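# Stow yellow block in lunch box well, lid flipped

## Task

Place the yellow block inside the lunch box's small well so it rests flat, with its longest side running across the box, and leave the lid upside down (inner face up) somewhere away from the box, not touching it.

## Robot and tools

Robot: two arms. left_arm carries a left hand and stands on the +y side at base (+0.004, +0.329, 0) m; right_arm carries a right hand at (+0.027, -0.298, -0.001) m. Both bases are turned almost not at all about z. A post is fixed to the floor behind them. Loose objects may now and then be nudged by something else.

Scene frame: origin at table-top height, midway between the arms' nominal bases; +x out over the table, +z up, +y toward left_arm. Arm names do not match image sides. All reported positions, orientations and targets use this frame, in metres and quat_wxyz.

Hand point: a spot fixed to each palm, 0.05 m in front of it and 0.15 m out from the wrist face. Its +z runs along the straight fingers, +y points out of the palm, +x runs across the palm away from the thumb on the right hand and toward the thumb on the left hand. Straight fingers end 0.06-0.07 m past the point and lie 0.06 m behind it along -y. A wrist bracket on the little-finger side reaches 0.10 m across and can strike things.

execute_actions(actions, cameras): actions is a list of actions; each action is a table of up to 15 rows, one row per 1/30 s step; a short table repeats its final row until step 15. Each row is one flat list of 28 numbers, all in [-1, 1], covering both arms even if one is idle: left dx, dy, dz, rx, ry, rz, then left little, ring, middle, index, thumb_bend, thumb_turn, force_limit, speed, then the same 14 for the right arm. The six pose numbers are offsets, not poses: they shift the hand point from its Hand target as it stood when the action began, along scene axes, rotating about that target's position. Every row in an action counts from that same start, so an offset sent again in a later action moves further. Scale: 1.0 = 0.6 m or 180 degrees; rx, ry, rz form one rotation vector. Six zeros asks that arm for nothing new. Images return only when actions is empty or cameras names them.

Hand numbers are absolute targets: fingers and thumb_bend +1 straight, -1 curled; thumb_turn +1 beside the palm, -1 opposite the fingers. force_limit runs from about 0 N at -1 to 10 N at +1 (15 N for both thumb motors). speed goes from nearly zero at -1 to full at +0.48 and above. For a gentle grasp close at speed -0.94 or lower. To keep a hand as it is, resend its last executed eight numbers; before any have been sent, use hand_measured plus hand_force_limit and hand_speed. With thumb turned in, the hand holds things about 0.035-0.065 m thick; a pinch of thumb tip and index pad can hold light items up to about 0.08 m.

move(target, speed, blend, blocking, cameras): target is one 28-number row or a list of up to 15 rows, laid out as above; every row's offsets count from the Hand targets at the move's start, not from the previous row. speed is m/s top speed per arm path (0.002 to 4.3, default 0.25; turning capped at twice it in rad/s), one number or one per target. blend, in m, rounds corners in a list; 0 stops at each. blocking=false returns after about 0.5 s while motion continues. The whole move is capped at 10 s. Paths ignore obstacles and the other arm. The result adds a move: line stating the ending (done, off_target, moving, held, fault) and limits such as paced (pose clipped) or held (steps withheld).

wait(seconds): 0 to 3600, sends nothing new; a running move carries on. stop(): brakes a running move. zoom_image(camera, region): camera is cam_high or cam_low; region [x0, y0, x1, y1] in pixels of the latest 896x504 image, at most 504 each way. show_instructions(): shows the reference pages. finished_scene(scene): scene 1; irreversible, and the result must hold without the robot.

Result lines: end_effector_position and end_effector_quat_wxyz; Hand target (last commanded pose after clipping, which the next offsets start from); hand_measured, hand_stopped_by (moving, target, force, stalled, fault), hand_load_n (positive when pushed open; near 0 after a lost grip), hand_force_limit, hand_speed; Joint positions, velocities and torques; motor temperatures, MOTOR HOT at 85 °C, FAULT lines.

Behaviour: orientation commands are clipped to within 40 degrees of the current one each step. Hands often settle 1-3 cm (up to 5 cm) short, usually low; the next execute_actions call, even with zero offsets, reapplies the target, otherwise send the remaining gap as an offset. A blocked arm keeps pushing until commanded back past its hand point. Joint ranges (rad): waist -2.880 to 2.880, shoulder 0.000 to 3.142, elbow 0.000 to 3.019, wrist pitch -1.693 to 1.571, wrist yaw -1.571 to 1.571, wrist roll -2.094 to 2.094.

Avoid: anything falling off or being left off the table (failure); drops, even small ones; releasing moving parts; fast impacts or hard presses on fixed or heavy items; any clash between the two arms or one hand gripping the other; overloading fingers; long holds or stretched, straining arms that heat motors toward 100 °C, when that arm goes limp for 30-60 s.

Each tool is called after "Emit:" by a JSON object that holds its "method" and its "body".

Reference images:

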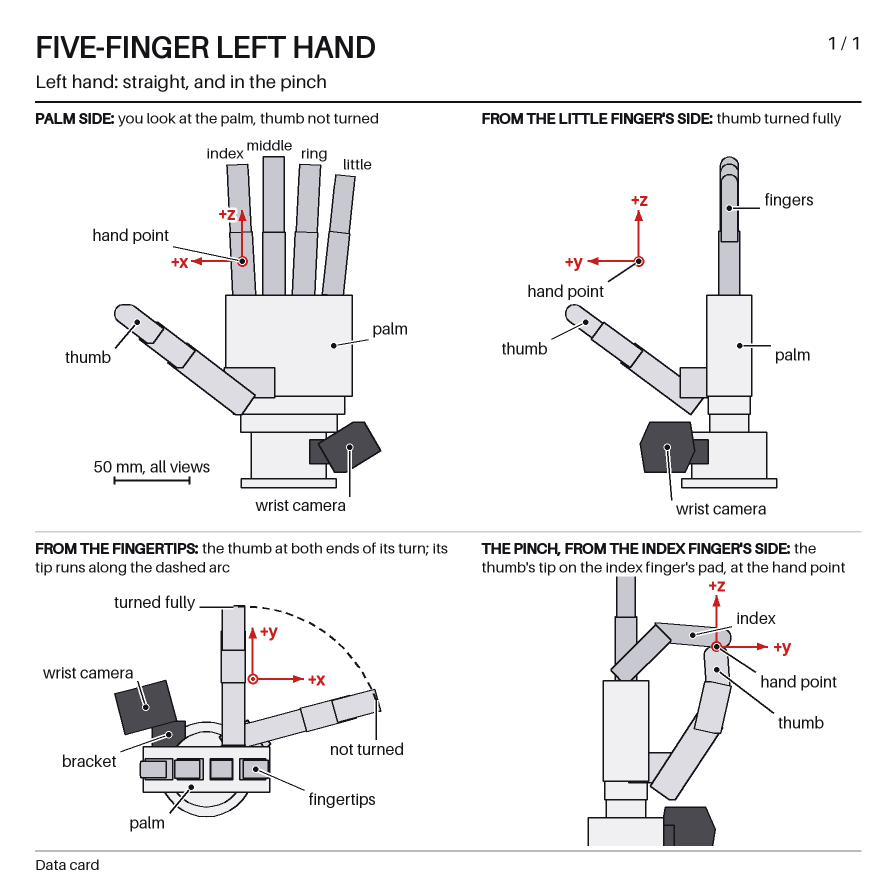

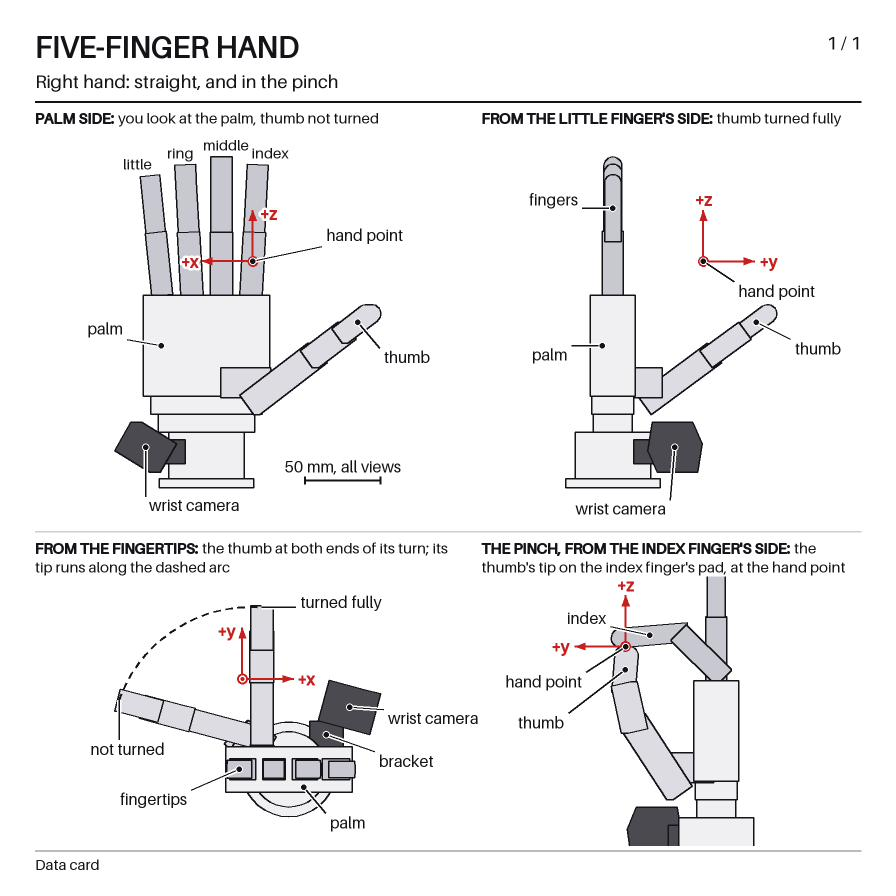

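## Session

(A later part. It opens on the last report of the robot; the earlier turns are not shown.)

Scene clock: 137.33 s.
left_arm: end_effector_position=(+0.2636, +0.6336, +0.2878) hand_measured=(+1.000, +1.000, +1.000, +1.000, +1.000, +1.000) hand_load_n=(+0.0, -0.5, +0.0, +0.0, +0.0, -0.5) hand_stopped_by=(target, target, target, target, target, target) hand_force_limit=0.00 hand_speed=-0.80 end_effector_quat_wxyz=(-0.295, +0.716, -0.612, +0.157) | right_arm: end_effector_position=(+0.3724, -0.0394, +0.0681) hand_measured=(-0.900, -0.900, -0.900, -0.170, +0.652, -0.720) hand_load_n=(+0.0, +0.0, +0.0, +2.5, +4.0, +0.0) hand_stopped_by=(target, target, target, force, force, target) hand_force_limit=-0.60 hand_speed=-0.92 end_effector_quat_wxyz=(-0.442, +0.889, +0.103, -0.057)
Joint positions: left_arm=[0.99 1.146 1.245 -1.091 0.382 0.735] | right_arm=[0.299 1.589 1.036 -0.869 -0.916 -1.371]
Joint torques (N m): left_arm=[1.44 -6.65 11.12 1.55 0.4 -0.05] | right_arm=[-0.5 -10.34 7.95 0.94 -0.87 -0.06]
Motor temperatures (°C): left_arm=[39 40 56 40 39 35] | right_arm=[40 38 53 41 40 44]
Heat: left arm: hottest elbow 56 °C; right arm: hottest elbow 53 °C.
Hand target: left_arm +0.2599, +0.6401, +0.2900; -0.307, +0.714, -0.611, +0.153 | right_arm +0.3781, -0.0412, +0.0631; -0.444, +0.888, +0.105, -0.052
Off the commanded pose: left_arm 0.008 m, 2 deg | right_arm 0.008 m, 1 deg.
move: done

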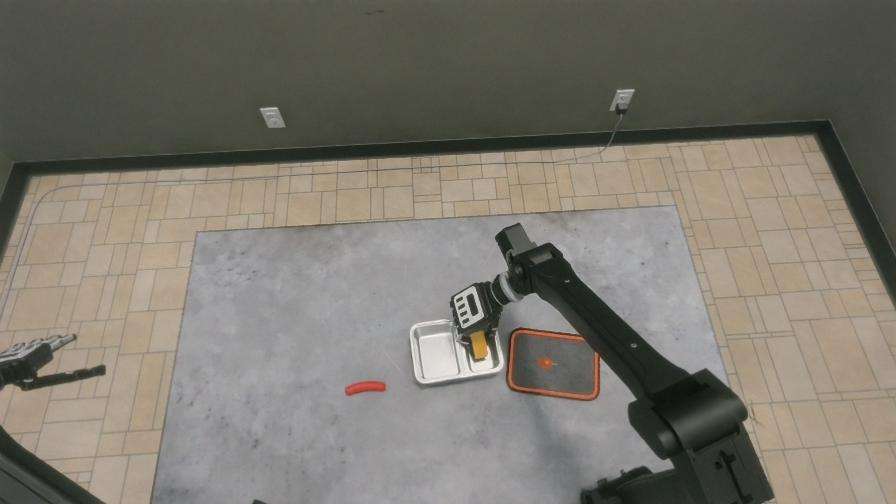

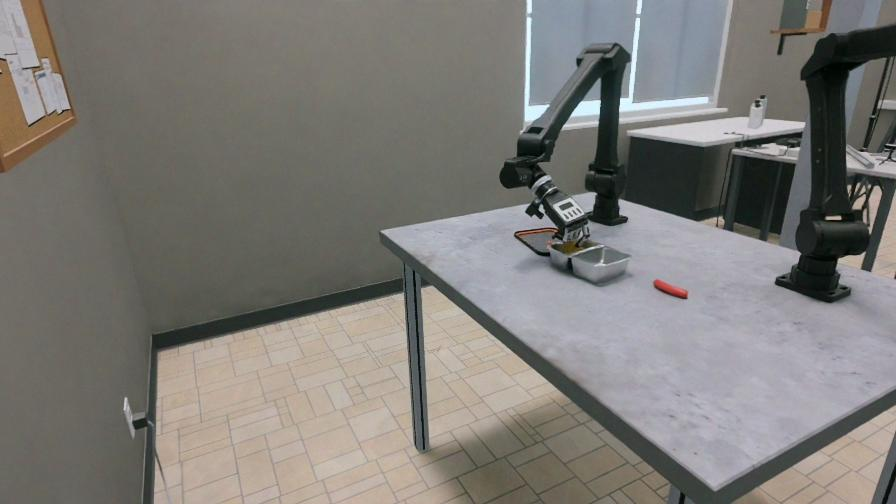

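Emit:
{"method": "move", "body": {"target": [0,0,0,0,0,0,1,1,1,1,1,1,0,-0.8,0,0,-0.0117,0,0,0,-0.9,-0.9,-0.9,-0.35,0.2,-0.72,-0.6,-0.92], "speed": 0.03, "cameras": ["all"]}}

Emit:
{"method": "zoom_image", "body": {"camera": "cam_low", "region": [530, 190, 630, 290]}}

Emit:
{"method": "zoom_image", "body": {"camera": "cam_high", "region": [440, 310, 520, 390]}}

Scene clock: 138.57 s.
left_arm: end_effector_position=(+0.2636, +0.6336, +0.2878) hand_measured=(+1.000, +1.000, +1.000, +1.000, +1.000, +1.000) hand_load_n=(+0.0, -0.5, +0.0, +0.0, +0.0, +0.0) hand_stopped_by=(target, target, target, target, target, target) hand_force_limit=0.00 hand_speed=-0.80 end_effector_quat_wxyz=(-0.295, +0.716, -0.612, +0.157) | right_arm: end_effector_position=(+0.3730, -0.0392, +0.0619) hand_measured=(-0.900, -0.900, -0.900, -0.170, +0.652, -0.720) hand_load_n=(+0.0, +0.0, +0.0, +2.5, +3.5, +0.0) hand_stopped_by=(target, target, target, force, force, target) hand_force_limit=-0.60 hand_speed=-0.92 end_effector_quat_wxyz=(-0.443, +0.889, +0.104, -0.056)
Joint positions: left_arm=[0.99 1.146 1.245 -1.091 0.382 0.735] | right_arm=[0.299 1.598 1.028 -0.85 -0.916 -1.371]
Joint torques (N m): left_arm=[1.9 -7.59 11.07 1.51 0.32 -0.08] | right_arm=[-0.15 -11.81 7.97 0.91 -0.88 -0.03]
Motor temperatures (°C): left_arm=[39 40 56 40 39 35] | right_arm=[40 38 53 41 40 44]
Heat: left arm: hottest elbow 56 °C; right arm: hottest elbow 53 °C.
Hand target: left_arm +0.2599, +0.6401, +0.2900; -0.307, +0.714, -0.611, +0.153 | right_arm +0.3782, -0.0412, +0.0561; -0.444, +0.888, +0.105, -0.052
Off the commanded pose: left_arm 0.008 m, 2 deg | right_arm 0.008 m, 1 deg.
move: done

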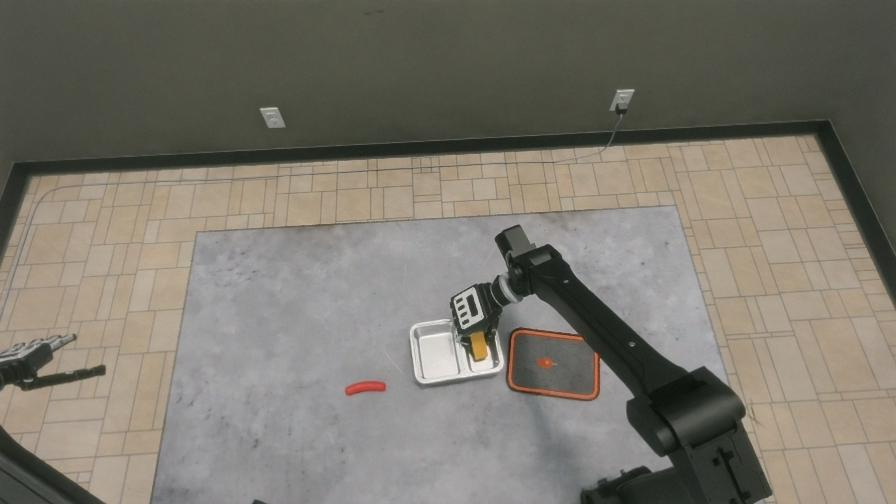

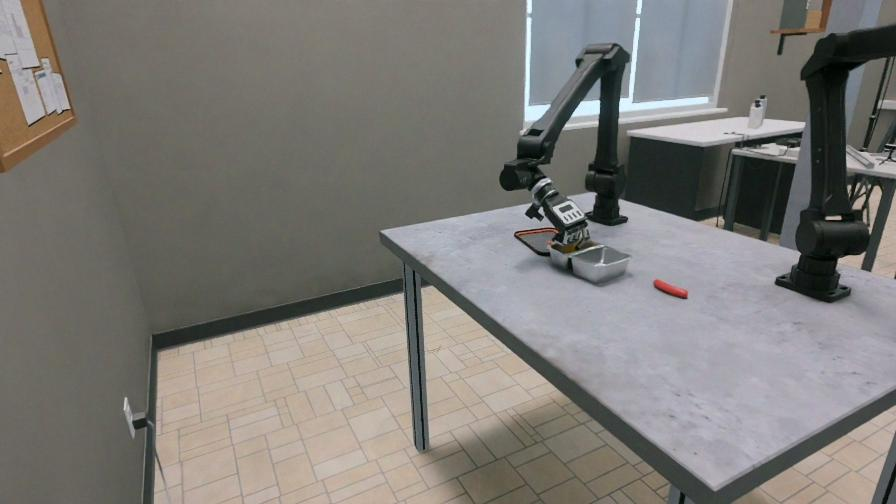

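Scaled by 5.040.

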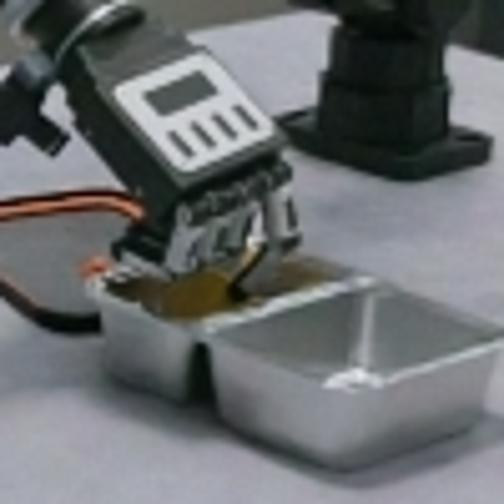

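Scaled by 6.300.

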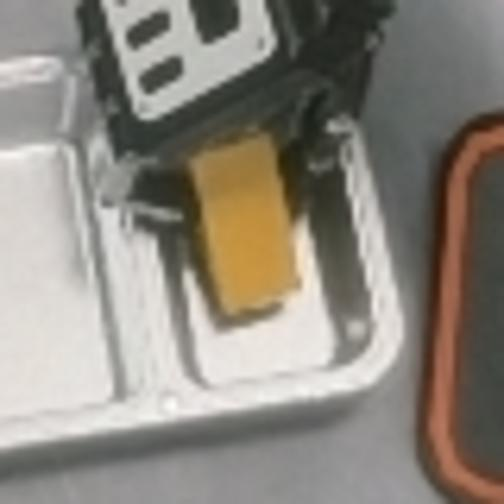

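Emit:
{"method": "move", "body": {"target": [0,0,0,0,0,0,1,1,1,1,1,1,0,-0.8,0,0,-0.0117,0,0,0,-0.9,-0.9,-0.9,-0.35,0.2,-0.72,-0.6,-0.92], "speed": 0.03, "cameras": ["all"]}}

Emit:
{"method": "zoom_image", "body": {"camera": "cam_low", "region": [540, 210, 620, 290]}}

Emit:
{"method": "zoom_image", "body": {"camera": "cam_high", "region": [440, 310, 520, 390]}}

Scene clock: 139.77 s.
left_arm: end_effector_position=(+0.2636, +0.6336, +0.2878) hand_measured=(+1.000, +1.000, +1.000, +1.000, +1.000, +1.000) hand_load_n=(+0.0, -0.5, +0.0, +0.0, +0.0, +0.0) hand_stopped_by=(target, target, target, target, target, target) hand_force_limit=0.00 hand_speed=-0.80 end_effector_quat_wxyz=(-0.295, +0.716, -0.612, +0.157) | right_arm: end_effector_position=(+0.3730, -0.0391, +0.0547) hand_measured=(-0.900, -0.900, -0.900, -0.170, +0.652, -0.720) hand_load_n=(+0.0, +0.0, +0.0, +2.5, +3.5, +0.0) hand_stopped_by=(target, target, target, force, force, target) hand_force_limit=-0.60 hand_speed=-0.92 end_effector_quat_wxyz=(-0.442, +0.889, +0.104, -0.057)
Joint positions: left_arm=[0.99 1.146 1.245 -1.091 0.382 0.735] | right_arm=[0.299 1.61 1.02 -0.831 -0.916 -1.371]
Joint torques (N m): left_arm=[1.9 -6.71 11.15 1.72 0.33 -0.05] | right_arm=[0.38 -10.75 7.99 0.85 -0.85 -0.02]
Motor temperatures (°C): left_arm=[39 40 56 40 39 35] | right_arm=[40 38 53 41 40 44]
Heat: left arm: hottest elbow 56 °C; right arm: hottest elbow 53 °C.
Hand target: left_arm +0.2599, +0.6401, +0.2900; -0.307, +0.714, -0.611, +0.153 | right_arm +0.3782, -0.0412, +0.0490; -0.444, +0.888, +0.105, -0.052
Off the commanded pose: left_arm 0.008 m, 2 deg | right_arm 0.008 m, 1 deg.
move: done

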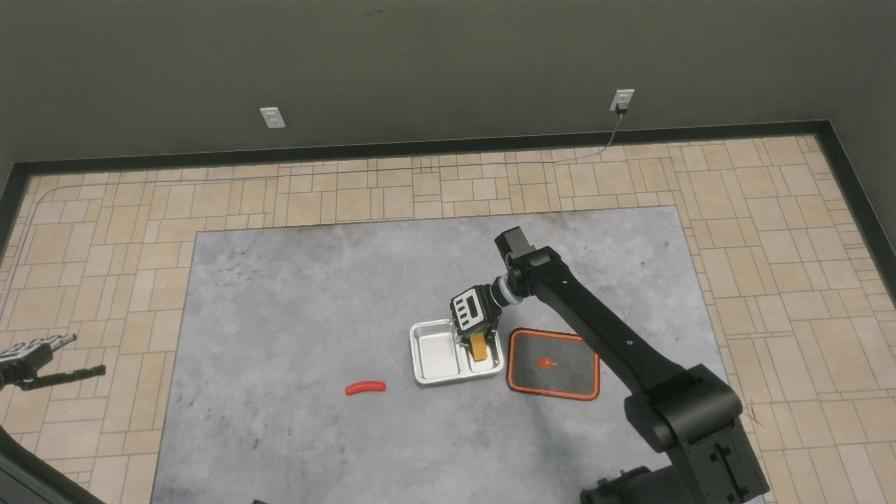

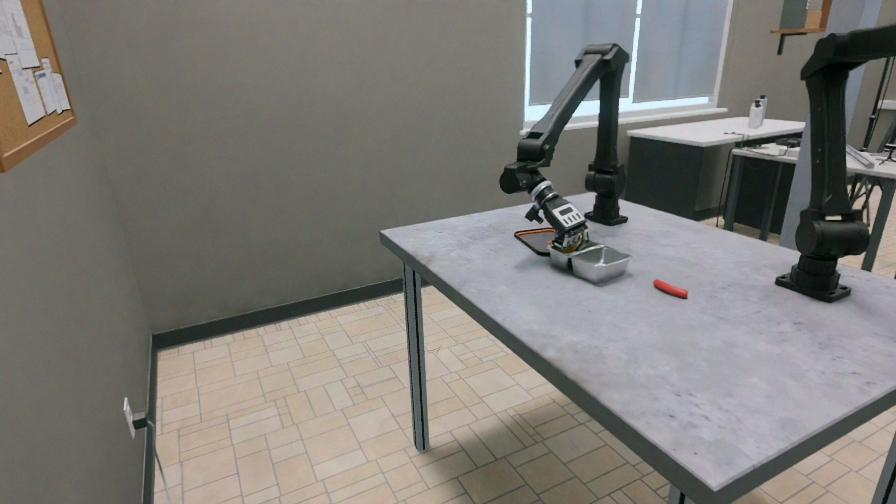

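Scaled by 6.300.

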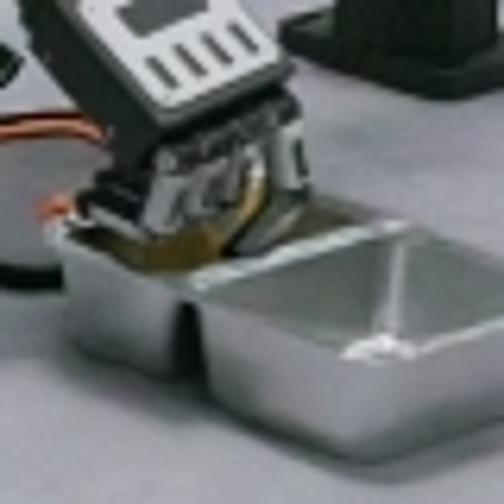

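Scaled by 6.300.

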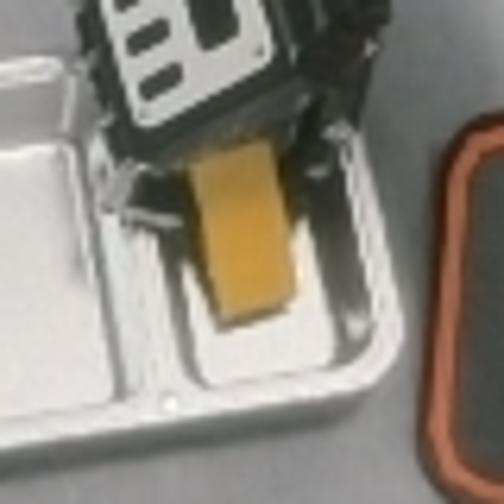

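Emit:
{"method": "move", "body": {"target": [0,0,0,0,0,0,1,1,1,1,1,1,0,-0.8,0,0,-0.0083,0,0,0,-0.9,-0.9,-0.9,-0.35,0.2,-0.72,-0.6,-0.92], "speed": 0.03, "cameras": ["all"]}}

Emit:
{"method": "zoom_image", "body": {"camera": "cam_low", "region": [540, 210, 620, 290]}}

Emit:
{"method": "zoom_image", "body": {"camera": "cam_high", "region": [440, 310, 520, 390]}}

Scene clock: 140.97 s.
left_arm: end_effector_position=(+0.2636, +0.6336, +0.2878) hand_measured=(+1.000, +1.000, +1.000, +1.000, +1.000, +1.000) hand_load_n=(+0.0, +0.0, +0.0, +0.0, +0.0, +0.0) hand_stopped_by=(target, target, target, target, target, target) hand_force_limit=0.00 hand_speed=-0.80 end_effector_quat_wxyz=(-0.295, +0.716, -0.612, +0.157) | right_arm: end_effector_position=(+0.3739, -0.0395, +0.0506) hand_measured=(-0.900, -0.900, -0.900, -0.170, +0.652, -0.720) hand_load_n=(+0.0, +0.0, +0.5, +2.5, +4.0, +0.0) hand_stopped_by=(target, target, target, force, force, target) hand_force_limit=-0.60 hand_speed=-0.92 end_effector_quat_wxyz=(-0.443, +0.889, +0.104, -0.055)
Joint positions: left_arm=[0.99 1.146 1.245 -1.091 0.382 0.735] | right_arm=[0.298 1.616 1.015 -0.817 -0.916 -1.371]
Joint torques (N m): left_arm=[2.14 -6.53 11.02 1.59 0.33 -0.08] | right_arm=[0.32 -11.11 7.73 1.21 -0.86 -0.05]
Motor temperatures (°C): left_arm=[39 40 56 40 39 35] | right_arm=[40 38 53 41 40 44]
Heat: left arm: hottest elbow 56 °C; right arm: hottest elbow 53 °C.
Hand target: left_arm +0.2599, +0.6401, +0.2900; -0.307, +0.714, -0.611, +0.153 | right_arm +0.3781, -0.0412, +0.0440; -0.444, +0.888, +0.105, -0.052
Off the commanded pose: left_arm 0.008 m, 2 deg | right_arm 0.008 m, 0 deg.
move: done

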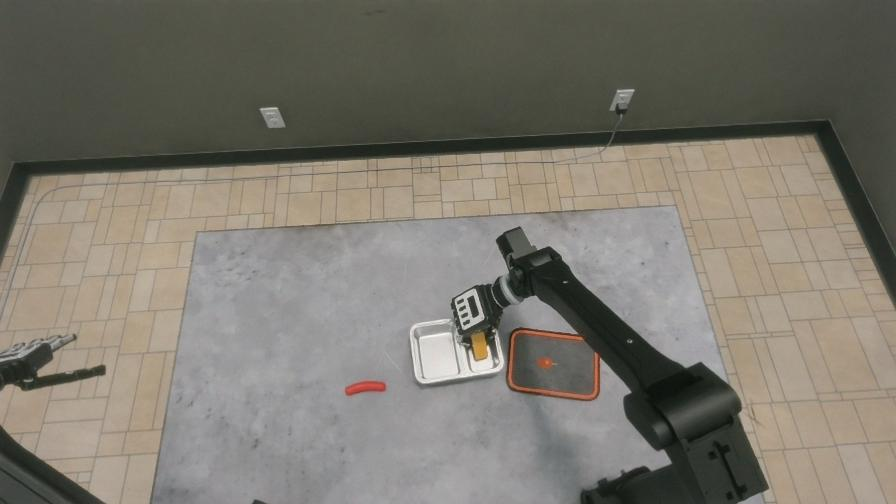

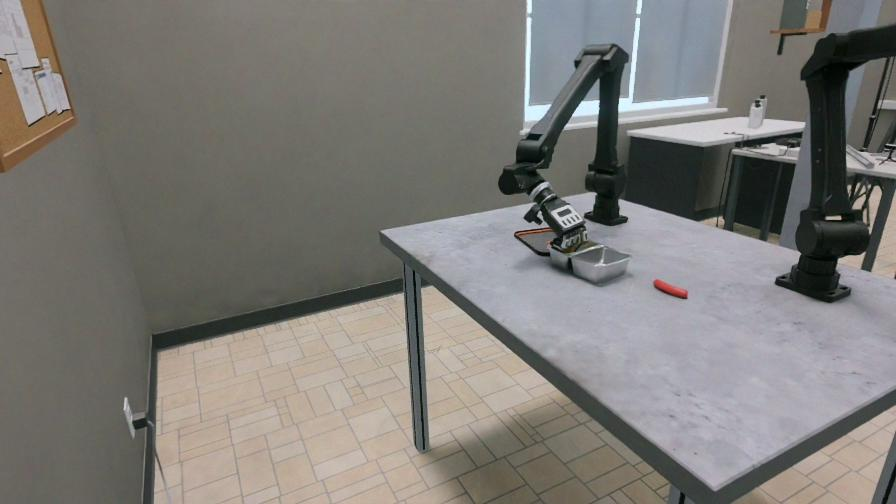

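Scaled by 6.300.

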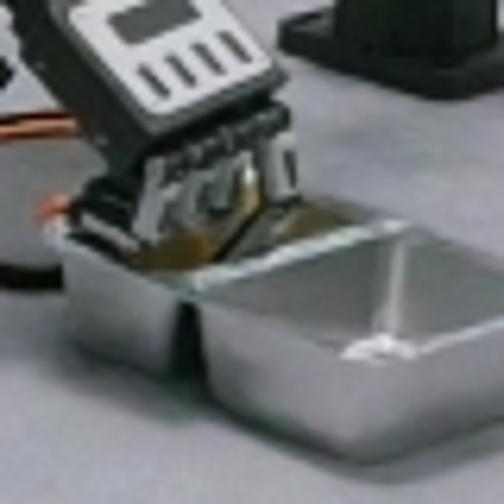

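Scaled by 6.300.

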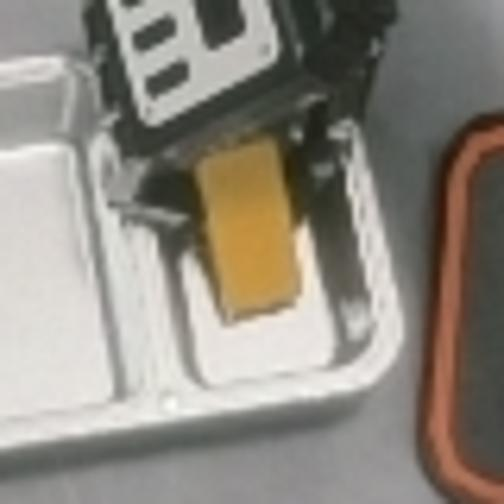

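Emit:
{"method": "move", "body": {"target": [0,0,0,0,0,0,1,1,1,1,1,1,0,-0.8,0,0,-0.0067,0,0,0,-0.9,-0.9,-0.9,-0.35,0.2,-0.72,-0.6,-0.92], "speed": 0.03, "cameras": ["all"]}}

Emit:
{"method": "zoom_image", "body": {"camera": "cam_low", "region": [540, 210, 620, 290]}}

Emit:
{"method": "zoom_image", "body": {"camera": "cam_high", "region": [440, 310, 520, 390]}}

Scene clock: 142.67 s.
left_arm: end_effector_position=(+0.2636, +0.6336, +0.2878) hand_measured=(+1.000, +1.000, +1.000, +1.000, +1.000, +1.000) hand_load_n=(+0.0, +0.0, +0.0, +0.0, +0.0, +0.0) hand_stopped_by=(target, target, target, target, target, target) hand_force_limit=0.00 hand_speed=-0.80 end_effector_quat_wxyz=(-0.295, +0.716, -0.612, +0.157) | right_arm: end_effector_position=(+0.3751, -0.0400, +0.0490) hand_measured=(-0.900, -0.900, -0.900, -0.170, +0.652, -0.720) hand_load_n=(+0.0, +0.0, +0.0, +2.0, +4.0, +0.0) hand_stopped_by=(target, target, target, force, force, target) hand_force_limit=-0.60 hand_speed=-0.92 end_effector_quat_wxyz=(-0.443, +0.889, +0.104, -0.053)
Joint positions: left_arm=[0.99 1.146 1.245 -1.091 0.382 0.735] | right_arm=[0.296 1.618 1.012 -0.809 -0.916 -1.371]
Joint torques (N m): left_arm=[2.08 -7.65 10.99 1.47 0.26 -0.05] | right_arm=[0.5 -10.7 7.56 0.99 -0.86 -0.06]
Motor temperatures (°C): left_arm=[39 40 56 40 39 35] | right_arm=[40 38 53 41 40 44]
Heat: left arm: hottest elbow 56 °C; right arm: hottest elbow 53 °C.
Hand target: left_arm +0.2599, +0.6401, +0.2900; -0.307, +0.714, -0.611, +0.153 | right_arm +0.3781, -0.0411, +0.0399; -0.444, +0.888, +0.105, -0.053
Off the commanded pose: left_arm 0.008 m, 2 deg | right_arm 0.010 m, 0 deg.
move: done

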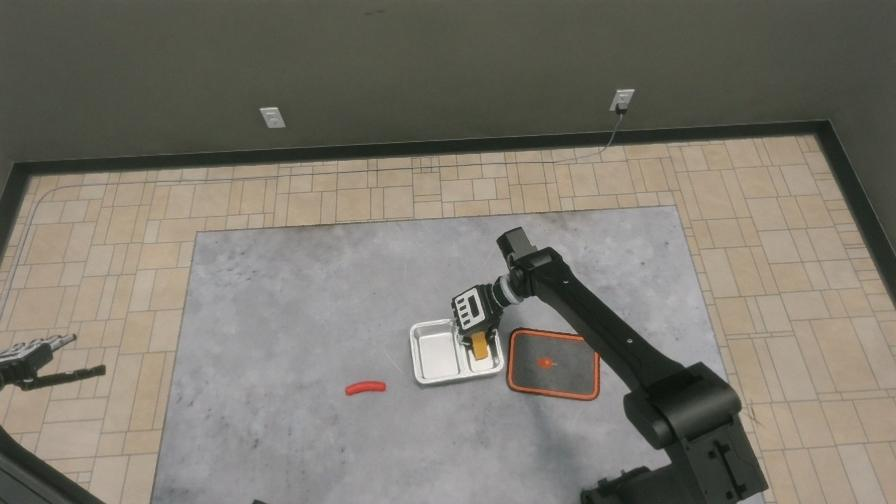

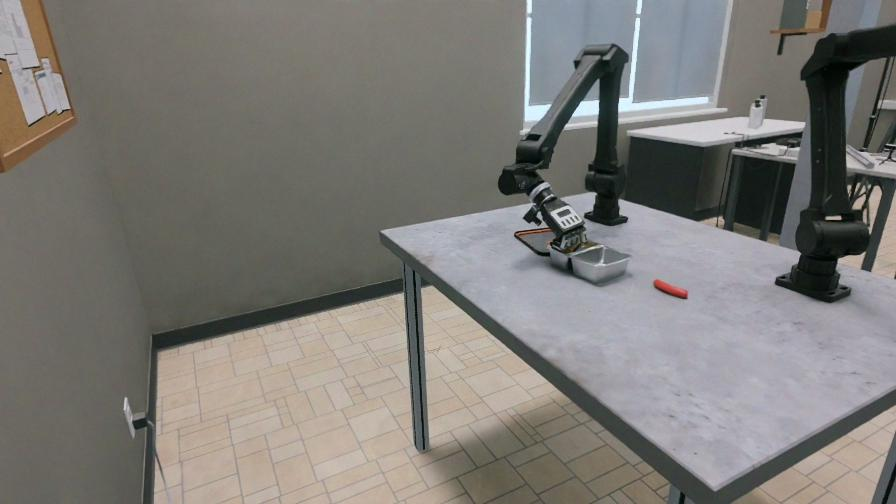

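Scaled by 6.300.

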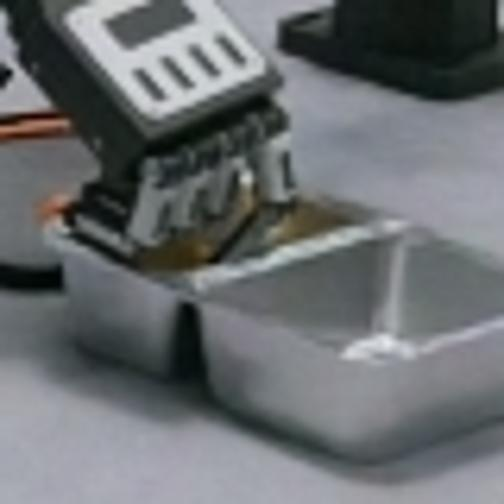

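Scaled by 6.300.

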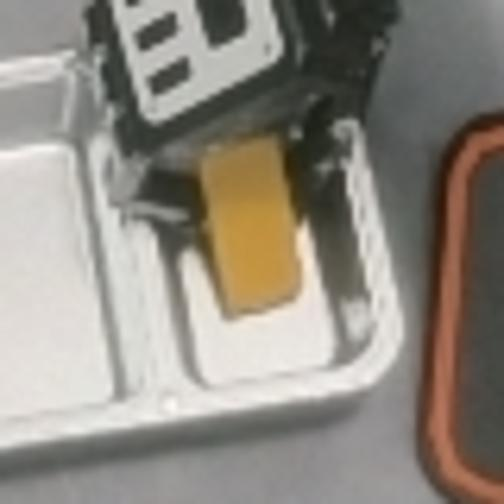

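Emit:
{"method": "move", "body": {"target": [[0,0,0,0,0,0,1,1,1,1,1,1,0,-0.8,0,0,0.017,0,0,0,-0.9,-0.9,-0.9,-0.35,0.2,-0.72,-0.6,-0.92],[0,0,0,0,0,0,1,1,1,1,1,1,0,-0.8,-0.016,0,0.017,0,0,0,-0.9,-0.9,-0.9,-0.35,0.2,-0.72,-0.6,-0.92],[0,0,0,0,0,0,1,1,1,1,1,1,0,-0.8,-0.016,0,0.0,0,0,0,-0.9,-0.9,-0.9,-0.35,0.2,-0.72,-0.6,-0.92]], "speed": 0.03, "cameras": ["all"]}}

Emit:
{"method": "zoom_image", "body": {"camera": "cam_low", "region": [540, 210, 620, 290]}}

Emit:
{"method": "zoom_image", "body": {"camera": "cam_high", "region": [440, 310, 520, 390]}}

Scene clock: 146.50 s.
left_arm: end_effector_position=(+0.2636, +0.6336, +0.2878) hand_measured=(+1.000, +1.000, +1.000, +1.000, +1.000, +1.000) hand_load_n=(+0.0, +0.0, +0.0, +0.0, -0.5, +0.0) hand_stopped_by=(target, target, target, target, target, target) hand_force_limit=0.00 hand_speed=-0.80 end_effector_quat_wxyz=(-0.295, +0.716, -0.612, +0.157) | right_arm: end_effector_position=(+0.3686, -0.0416, +0.0456) hand_measured=(-0.900, -0.900, -0.900, -0.170, +0.652, -0.720) hand_load_n=(+0.0, +0.0, +0.0, +1.0, +4.5, +0.0) hand_stopped_by=(target, target, target, force, force, target) hand_force_limit=-0.60 hand_speed=-0.92 end_effector_quat_wxyz=(-0.445, +0.888, +0.103, -0.055)
Joint positions: left_arm=[0.99 1.146 1.245 -1.091 0.382 0.735] | right_arm=[0.296 1.611 0.99 -0.797 -0.921 -1.371]
Joint torques (N m): left_arm=[1.9 -7.65 11.02 1.42 0.31 -0.05] | right_arm=[0.62 -11.28 6.84 1.21 -0.62 0.11]
Motor temperatures (°C): left_arm=[39 40 56 40 39 35] | right_arm=[40 39 53 41 40 44]
Heat: left arm: hottest elbow 56 °C; right arm: hottest elbow 53 °C.
Hand target: left_arm +0.2599, +0.6401, +0.2900; -0.307, +0.714, -0.611, +0.153 | right_arm +0.3684, -0.0411, +0.0401; -0.444, +0.888, +0.105, -0.052
Off the commanded pose: left_arm 0.008 m, 2 deg | right_arm 0.006 m, 0 deg.
move: done

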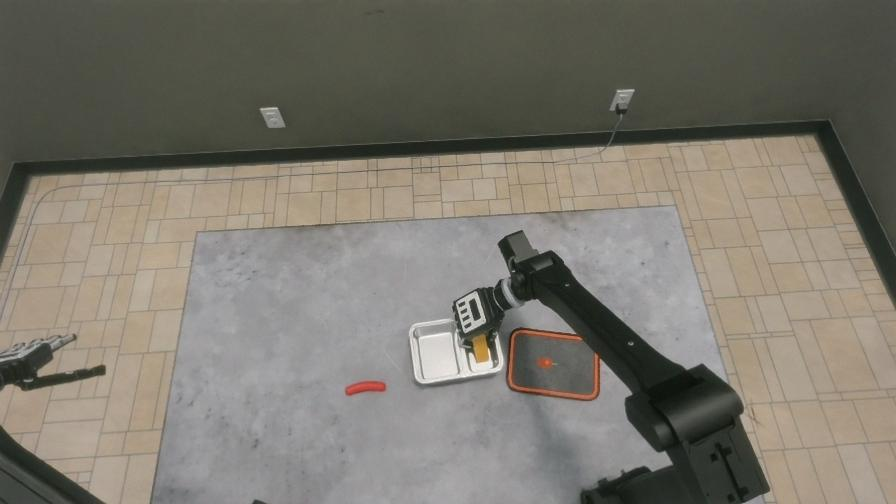

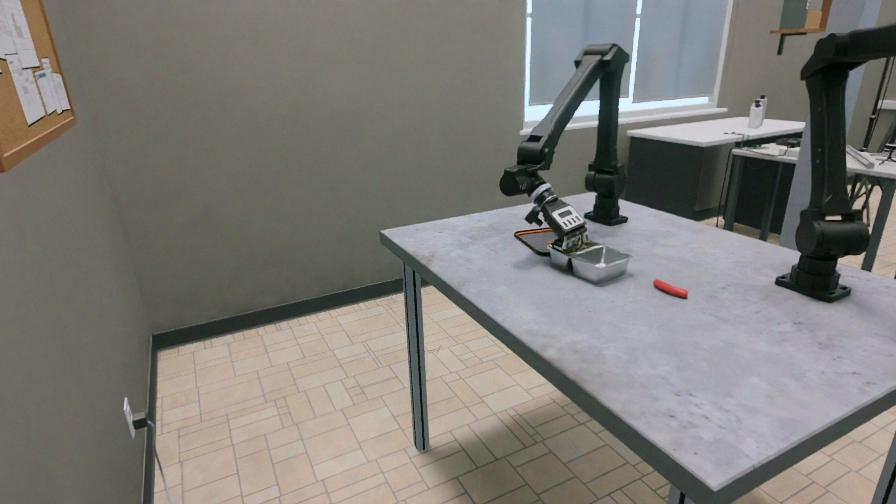

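Scaled by 6.300.

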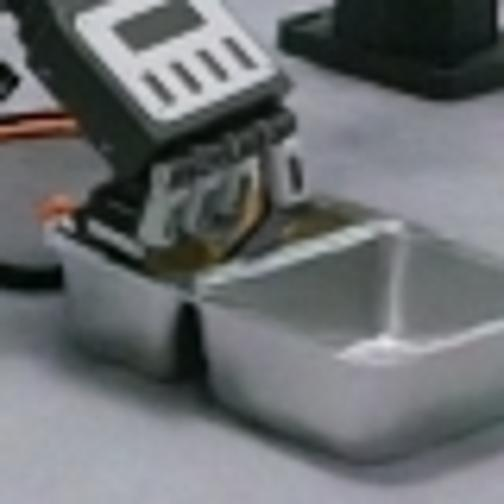

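Scaled by 6.300.

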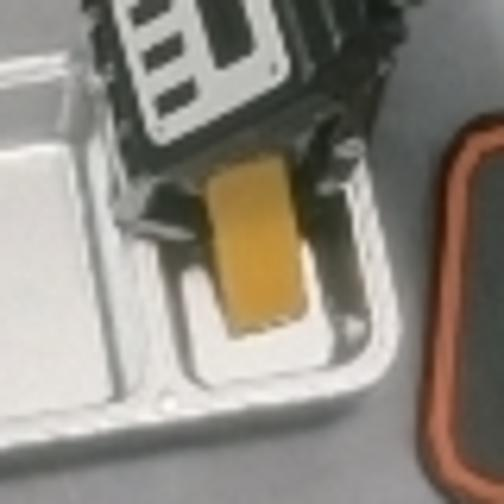

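Emit:
{"method": "move", "body": {"target": [[0,0,0,0,0,0,1,1,1,1,1,1,0,-0.8,0,-0.006,0.004,0,0,0,-0.9,-0.9,-0.9,-0.35,0.2,-0.72,-0.6,-0.92],[0,0,0,0,0,0,1,1,1,1,1,1,0,-0.8,0,-0.006,-0.008,0,0,0,-0.9,-0.9,-0.9,-0.35,0.2,-0.72,-0.6,-0.92]], "speed": 0.03, "cameras": ["all"]}}

Emit:
{"method": "zoom_image", "body": {"camera": "cam_low", "region": [540, 210, 620, 290]}}

Emit:
{"method": "zoom_image", "body": {"camera": "cam_high", "region": [440, 310, 520, 390]}}

Scene clock: 148.17 s.
left_arm: end_effector_position=(+0.2636, +0.6336, +0.2878) hand_measured=(+1.000, +1.000, +1.000, +1.000, +1.000, +1.000) hand_load_n=(+0.0, +0.0, +0.0, +0.0, +0.0, +0.0) hand_stopped_by=(target, target, target, target, target, target) hand_force_limit=0.00 hand_speed=-0.80 end_effector_quat_wxyz=(-0.295, +0.716, -0.612, +0.157) | right_arm: end_effector_position=(+0.3686, -0.0419, +0.0452) hand_measured=(-0.900, -0.900, -0.900, -0.170, +0.652, -0.720) hand_load_n=(+0.0, +0.0, +0.0, +1.0, +4.5, +0.0) hand_stopped_by=(target, target, target, force, force, target) hand_force_limit=-0.60 hand_speed=-0.92 end_effector_quat_wxyz=(-0.447, +0.887, +0.102, -0.054)
Joint positions: left_arm=[0.99 1.146 1.245 -1.091 0.382 0.735] | right_arm=[0.293 1.611 0.987 -0.792 -0.926 -1.371]
Joint torques (N m): left_arm=[1.9 -6.83 11.02 1.43 0.32 -0.06] | right_arm=[0.56 -10.87 6.53 1.22 -0.45 -0.04]
Motor temperatures (°C): left_arm=[39 40 56 40 39 35] | right_arm=[40 39 52 40 40 44]
Heat: left arm: hottest elbow 56 °C; right arm: hottest elbow 52 °C.
Hand target: left_arm +0.2599, +0.6401, +0.2900; -0.307, +0.714, -0.611, +0.153 | right_arm +0.3685, -0.0447, +0.0352; -0.444, +0.888, +0.105, -0.052
Off the commanded pose: left_arm 0.008 m, 2 deg | right_arm 0.010 m, 1 deg.
move: done

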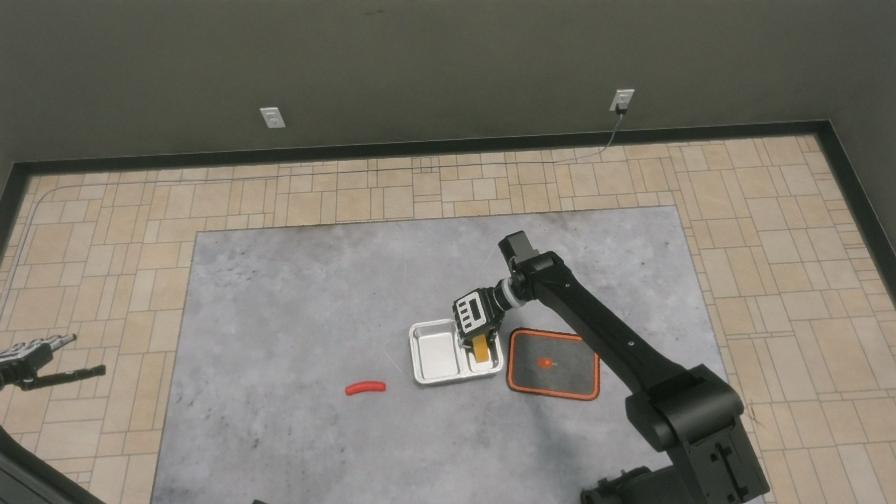

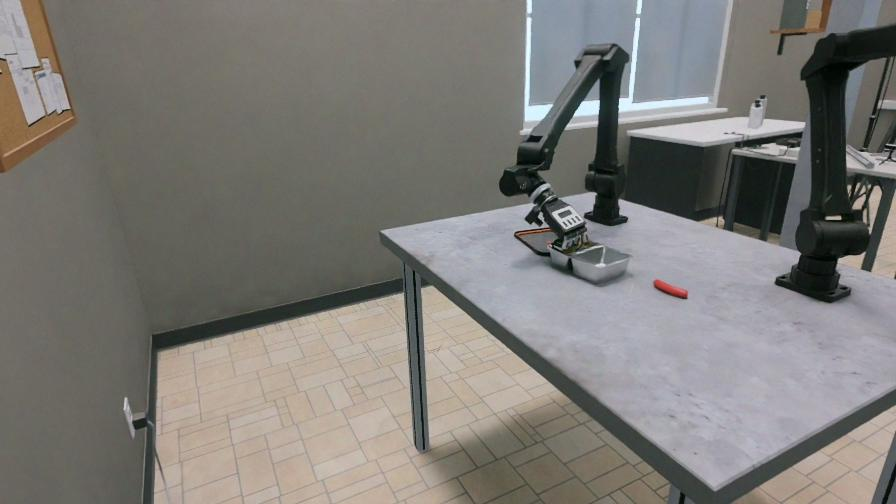

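Scaled by 6.300.

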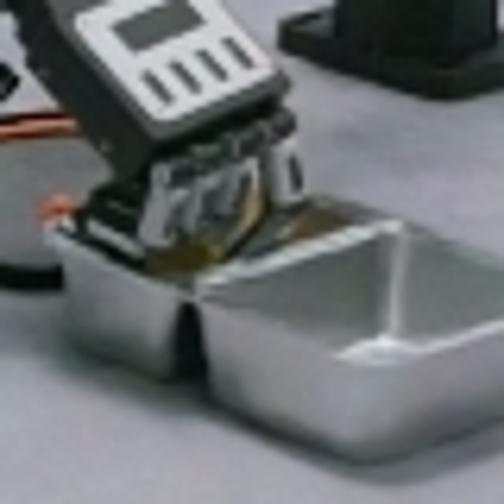

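Scaled by 6.300.

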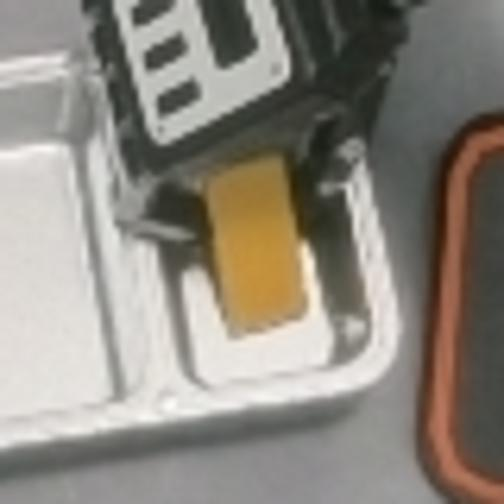

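Emit:
{"method": "move", "body": {"target": [[0,0,0,0,0,0,1,1,1,1,1,1,0,-0.8,0,0,0.006,0,0,0,-0.9,-0.9,-0.9,-0.35,0.2,-0.72,-0.6,-0.92],[0,0,0,0,0,0,1,1,1,1,1,1,0,-0.8,0,0,0.006,0,0,0,-0.9,-0.9,-0.9,-0.35,0.8,-0.72,-0.6,-0.94]], "speed": 0.03, "cameras": ["all"]}}

Emit:
{"method": "zoom_image", "body": {"camera": "cam_low", "region": [540, 210, 620, 290]}}

Emit:
{"method": "zoom_image", "body": {"camera": "cam_high", "region": [440, 310, 520, 390]}}

Scene clock: 151.90 s.
left_arm: end_effector_position=(+0.2636, +0.6336, +0.2878) hand_measured=(+1.000, +1.000, +1.000, +1.000, +1.000, +1.000) hand_load_n=(+0.0, +0.0, +0.0, +0.0, -0.5, +0.0) hand_stopped_by=(target, target, target, target, target, target) hand_force_limit=0.00 hand_speed=-0.80 end_effector_quat_wxyz=(-0.295, +0.716, -0.612, +0.157) | right_arm: end_effector_position=(+0.3686, -0.0417, +0.0452) hand_measured=(-0.900, -0.900, -0.900, -0.170, +0.800, -0.720) hand_load_n=(+0.0, +0.0, +0.0, +0.0, +0.0, -0.5) hand_stopped_by=(target, target, target, force, target, target) hand_force_limit=-0.60 hand_speed=-0.94 end_effector_quat_wxyz=(-0.448, +0.887, +0.103, -0.054)
Joint positions: left_arm=[0.99 1.146 1.245 -1.091 0.382 0.735] | right_arm=[0.293 1.611 0.987 -0.792 -0.926 -1.372]
Joint torques (N m): left_arm=[1.73 -7.82 11.07 1.24 0.32 -0.1] | right_arm=[0.85 -11.05 6.98 0.91 -0.42 -0.02]
Motor temperatures (°C): left_arm=[39 40 56 40 39 35] | right_arm=[40 39 52 40 40 44]
Heat: left arm: hottest elbow 56 °C; right arm: hottest elbow 52 °C.
Hand target: left_arm +0.2599, +0.6401, +0.2900; -0.307, +0.714, -0.611, +0.153 | right_arm +0.3686, -0.0448, +0.0388; -0.444, +0.888, +0.105, -0.052
Off the commanded pose: left_arm 0.008 m, 2 deg | right_arm 0.007 m, 1 deg.
move: done

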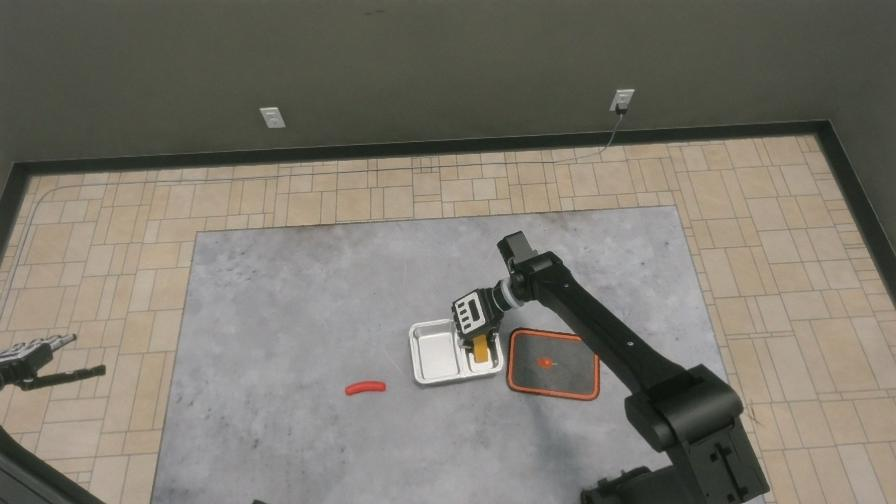

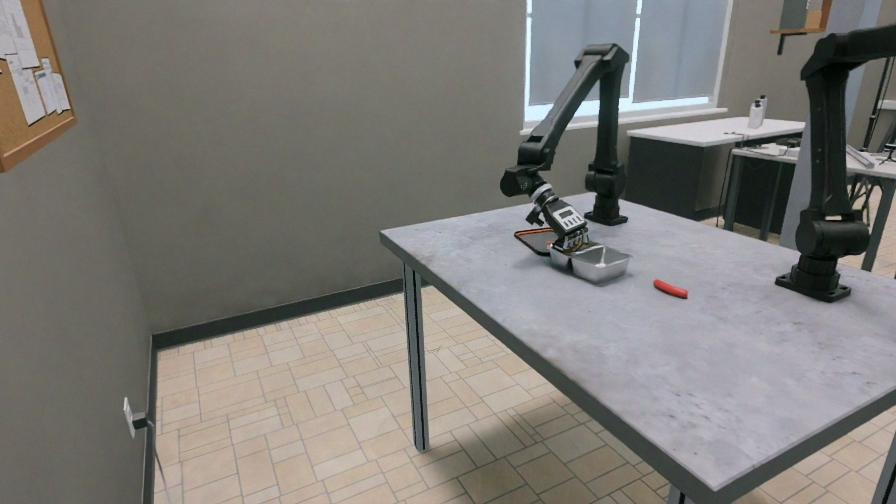

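Scaled by 6.300.

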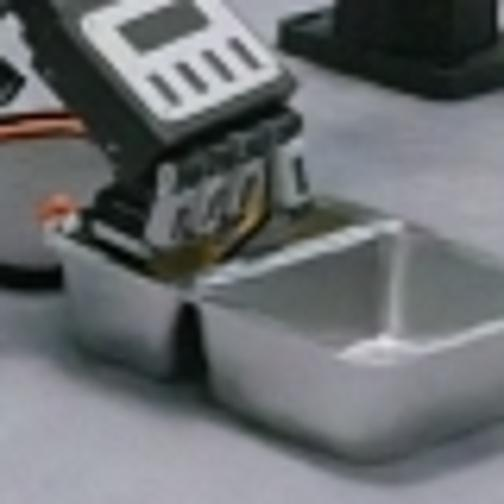

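Scaled by 6.300.

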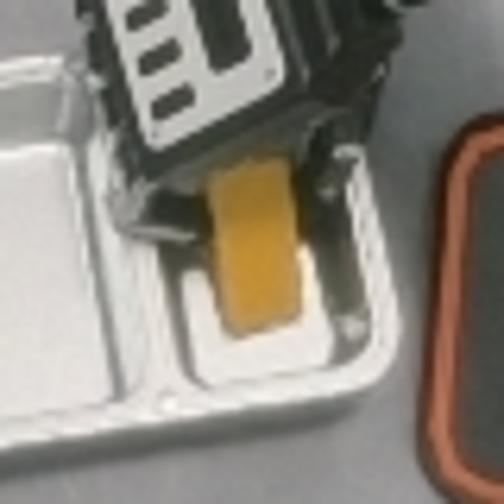

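Emit:
{"method": "move", "body": {"target": [[0,0,0,0,0,0,1,1,1,1,1,1,0,-0.8,0,0.007,0.015,0,0,0,-0.9,-0.9,-0.9,-0.16,0.8,-0.72,-0.6,-0.92],[0,0,0,0,0,0,1,1,1,1,1,1,0,-0.8,0.003,0.01,0.035,0,0,0,-0.9,-0.9,-0.9,-0.05,0.85,-0.72,-0.6,-0.92]], "speed": 0.04, "cameras": ["all"]}}

Emit:
{"method": "zoom_image", "body": {"camera": "cam_high", "region": [440, 310, 520, 390]}}

Scene clock: 154.57 s.
left_arm: end_effector_position=(+0.2636, +0.6336, +0.2878) hand_measured=(+1.000, +1.000, +1.000, +1.000, +1.000, +1.000) hand_load_n=(+0.0, +0.0, +0.0, +0.0, +0.0, +0.0) hand_stopped_by=(target, target, target, target, target, target) hand_force_limit=0.00 hand_speed=-0.80 end_effector_quat_wxyz=(-0.295, +0.716, -0.612, +0.157) | right_arm: end_effector_position=(+0.3641, -0.0431, +0.0513) hand_measured=(-0.900, -0.900, -0.900, -0.052, +0.848, -0.720) hand_load_n=(+0.0, +0.5, +0.0, -3.5, -4.5, -0.5) hand_stopped_by=(target, target, target, target, target, target) hand_force_limit=-0.60 hand_speed=-0.92 end_effector_quat_wxyz=(-0.445, +0.888, +0.102, -0.058)
Joint positions: left_arm=[0.99 1.146 1.245 -1.091 0.382 0.735] | right_arm=[0.295 1.594 0.987 -0.817 -0.923 -1.372]
Joint torques (N m): left_arm=[1.96 -6.89 11.08 1.5 0.32 -0.07] | right_arm=[0.97 -12.28 9.76 0.18 -0.54 0.16]
Motor temperatures (°C): left_arm=[39 40 56 40 39 35] | right_arm=[40 39 52 40 40 44]
Heat: left arm: hottest elbow 56 °C; right arm: hottest elbow 52 °C.
Hand target: left_arm +0.2599, +0.6401, +0.2900; -0.307, +0.714, -0.611, +0.153 | right_arm +0.3703, -0.0387, +0.0599; -0.445, +0.888, +0.106, -0.052
Off the commanded pose: left_arm 0.008 m, 2 deg | right_arm 0.011 m, 1 deg.
move: off_target (right_arm); target 2's new numbers were sent with right_arm's hand 0.014 m and 1 deg from that target

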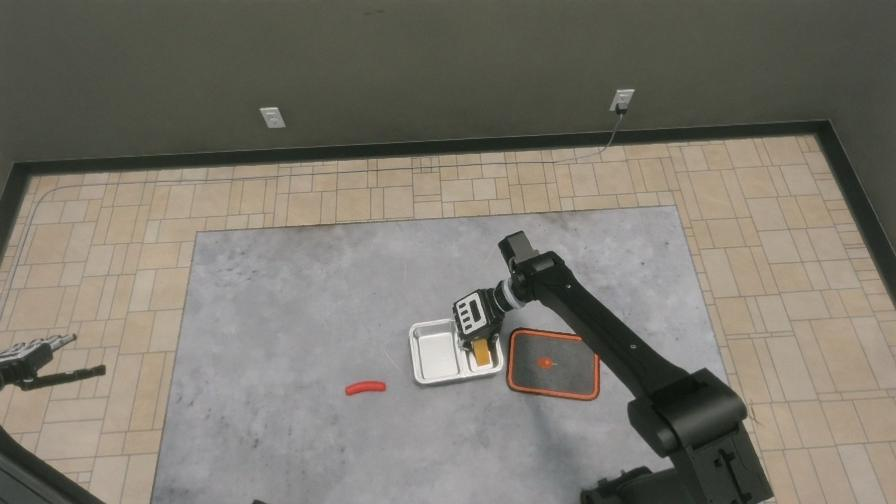

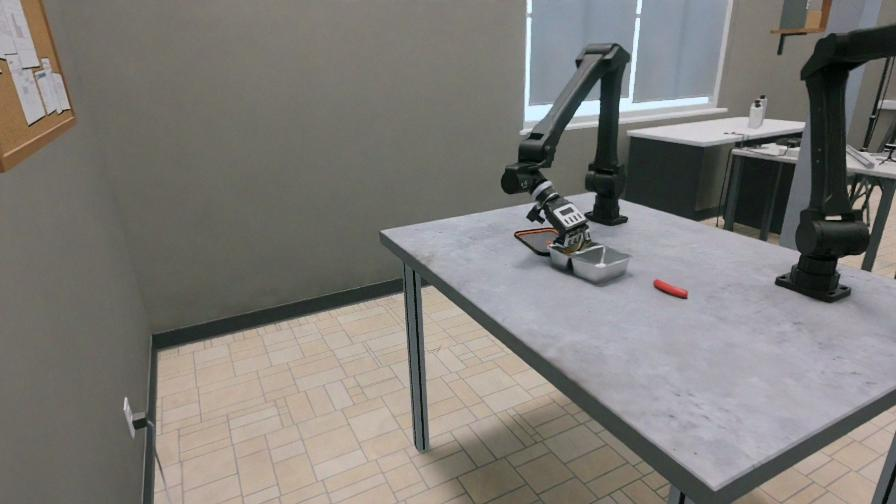

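Scaled by 6.300.

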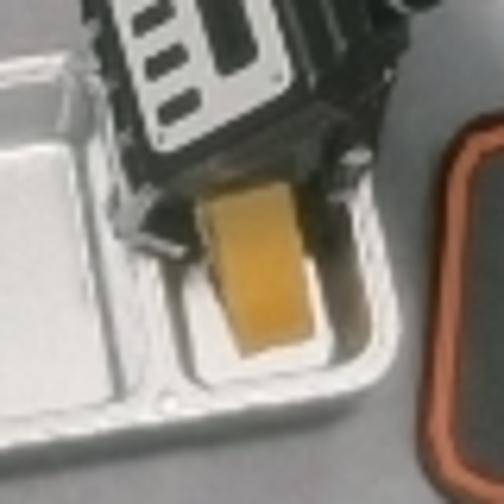

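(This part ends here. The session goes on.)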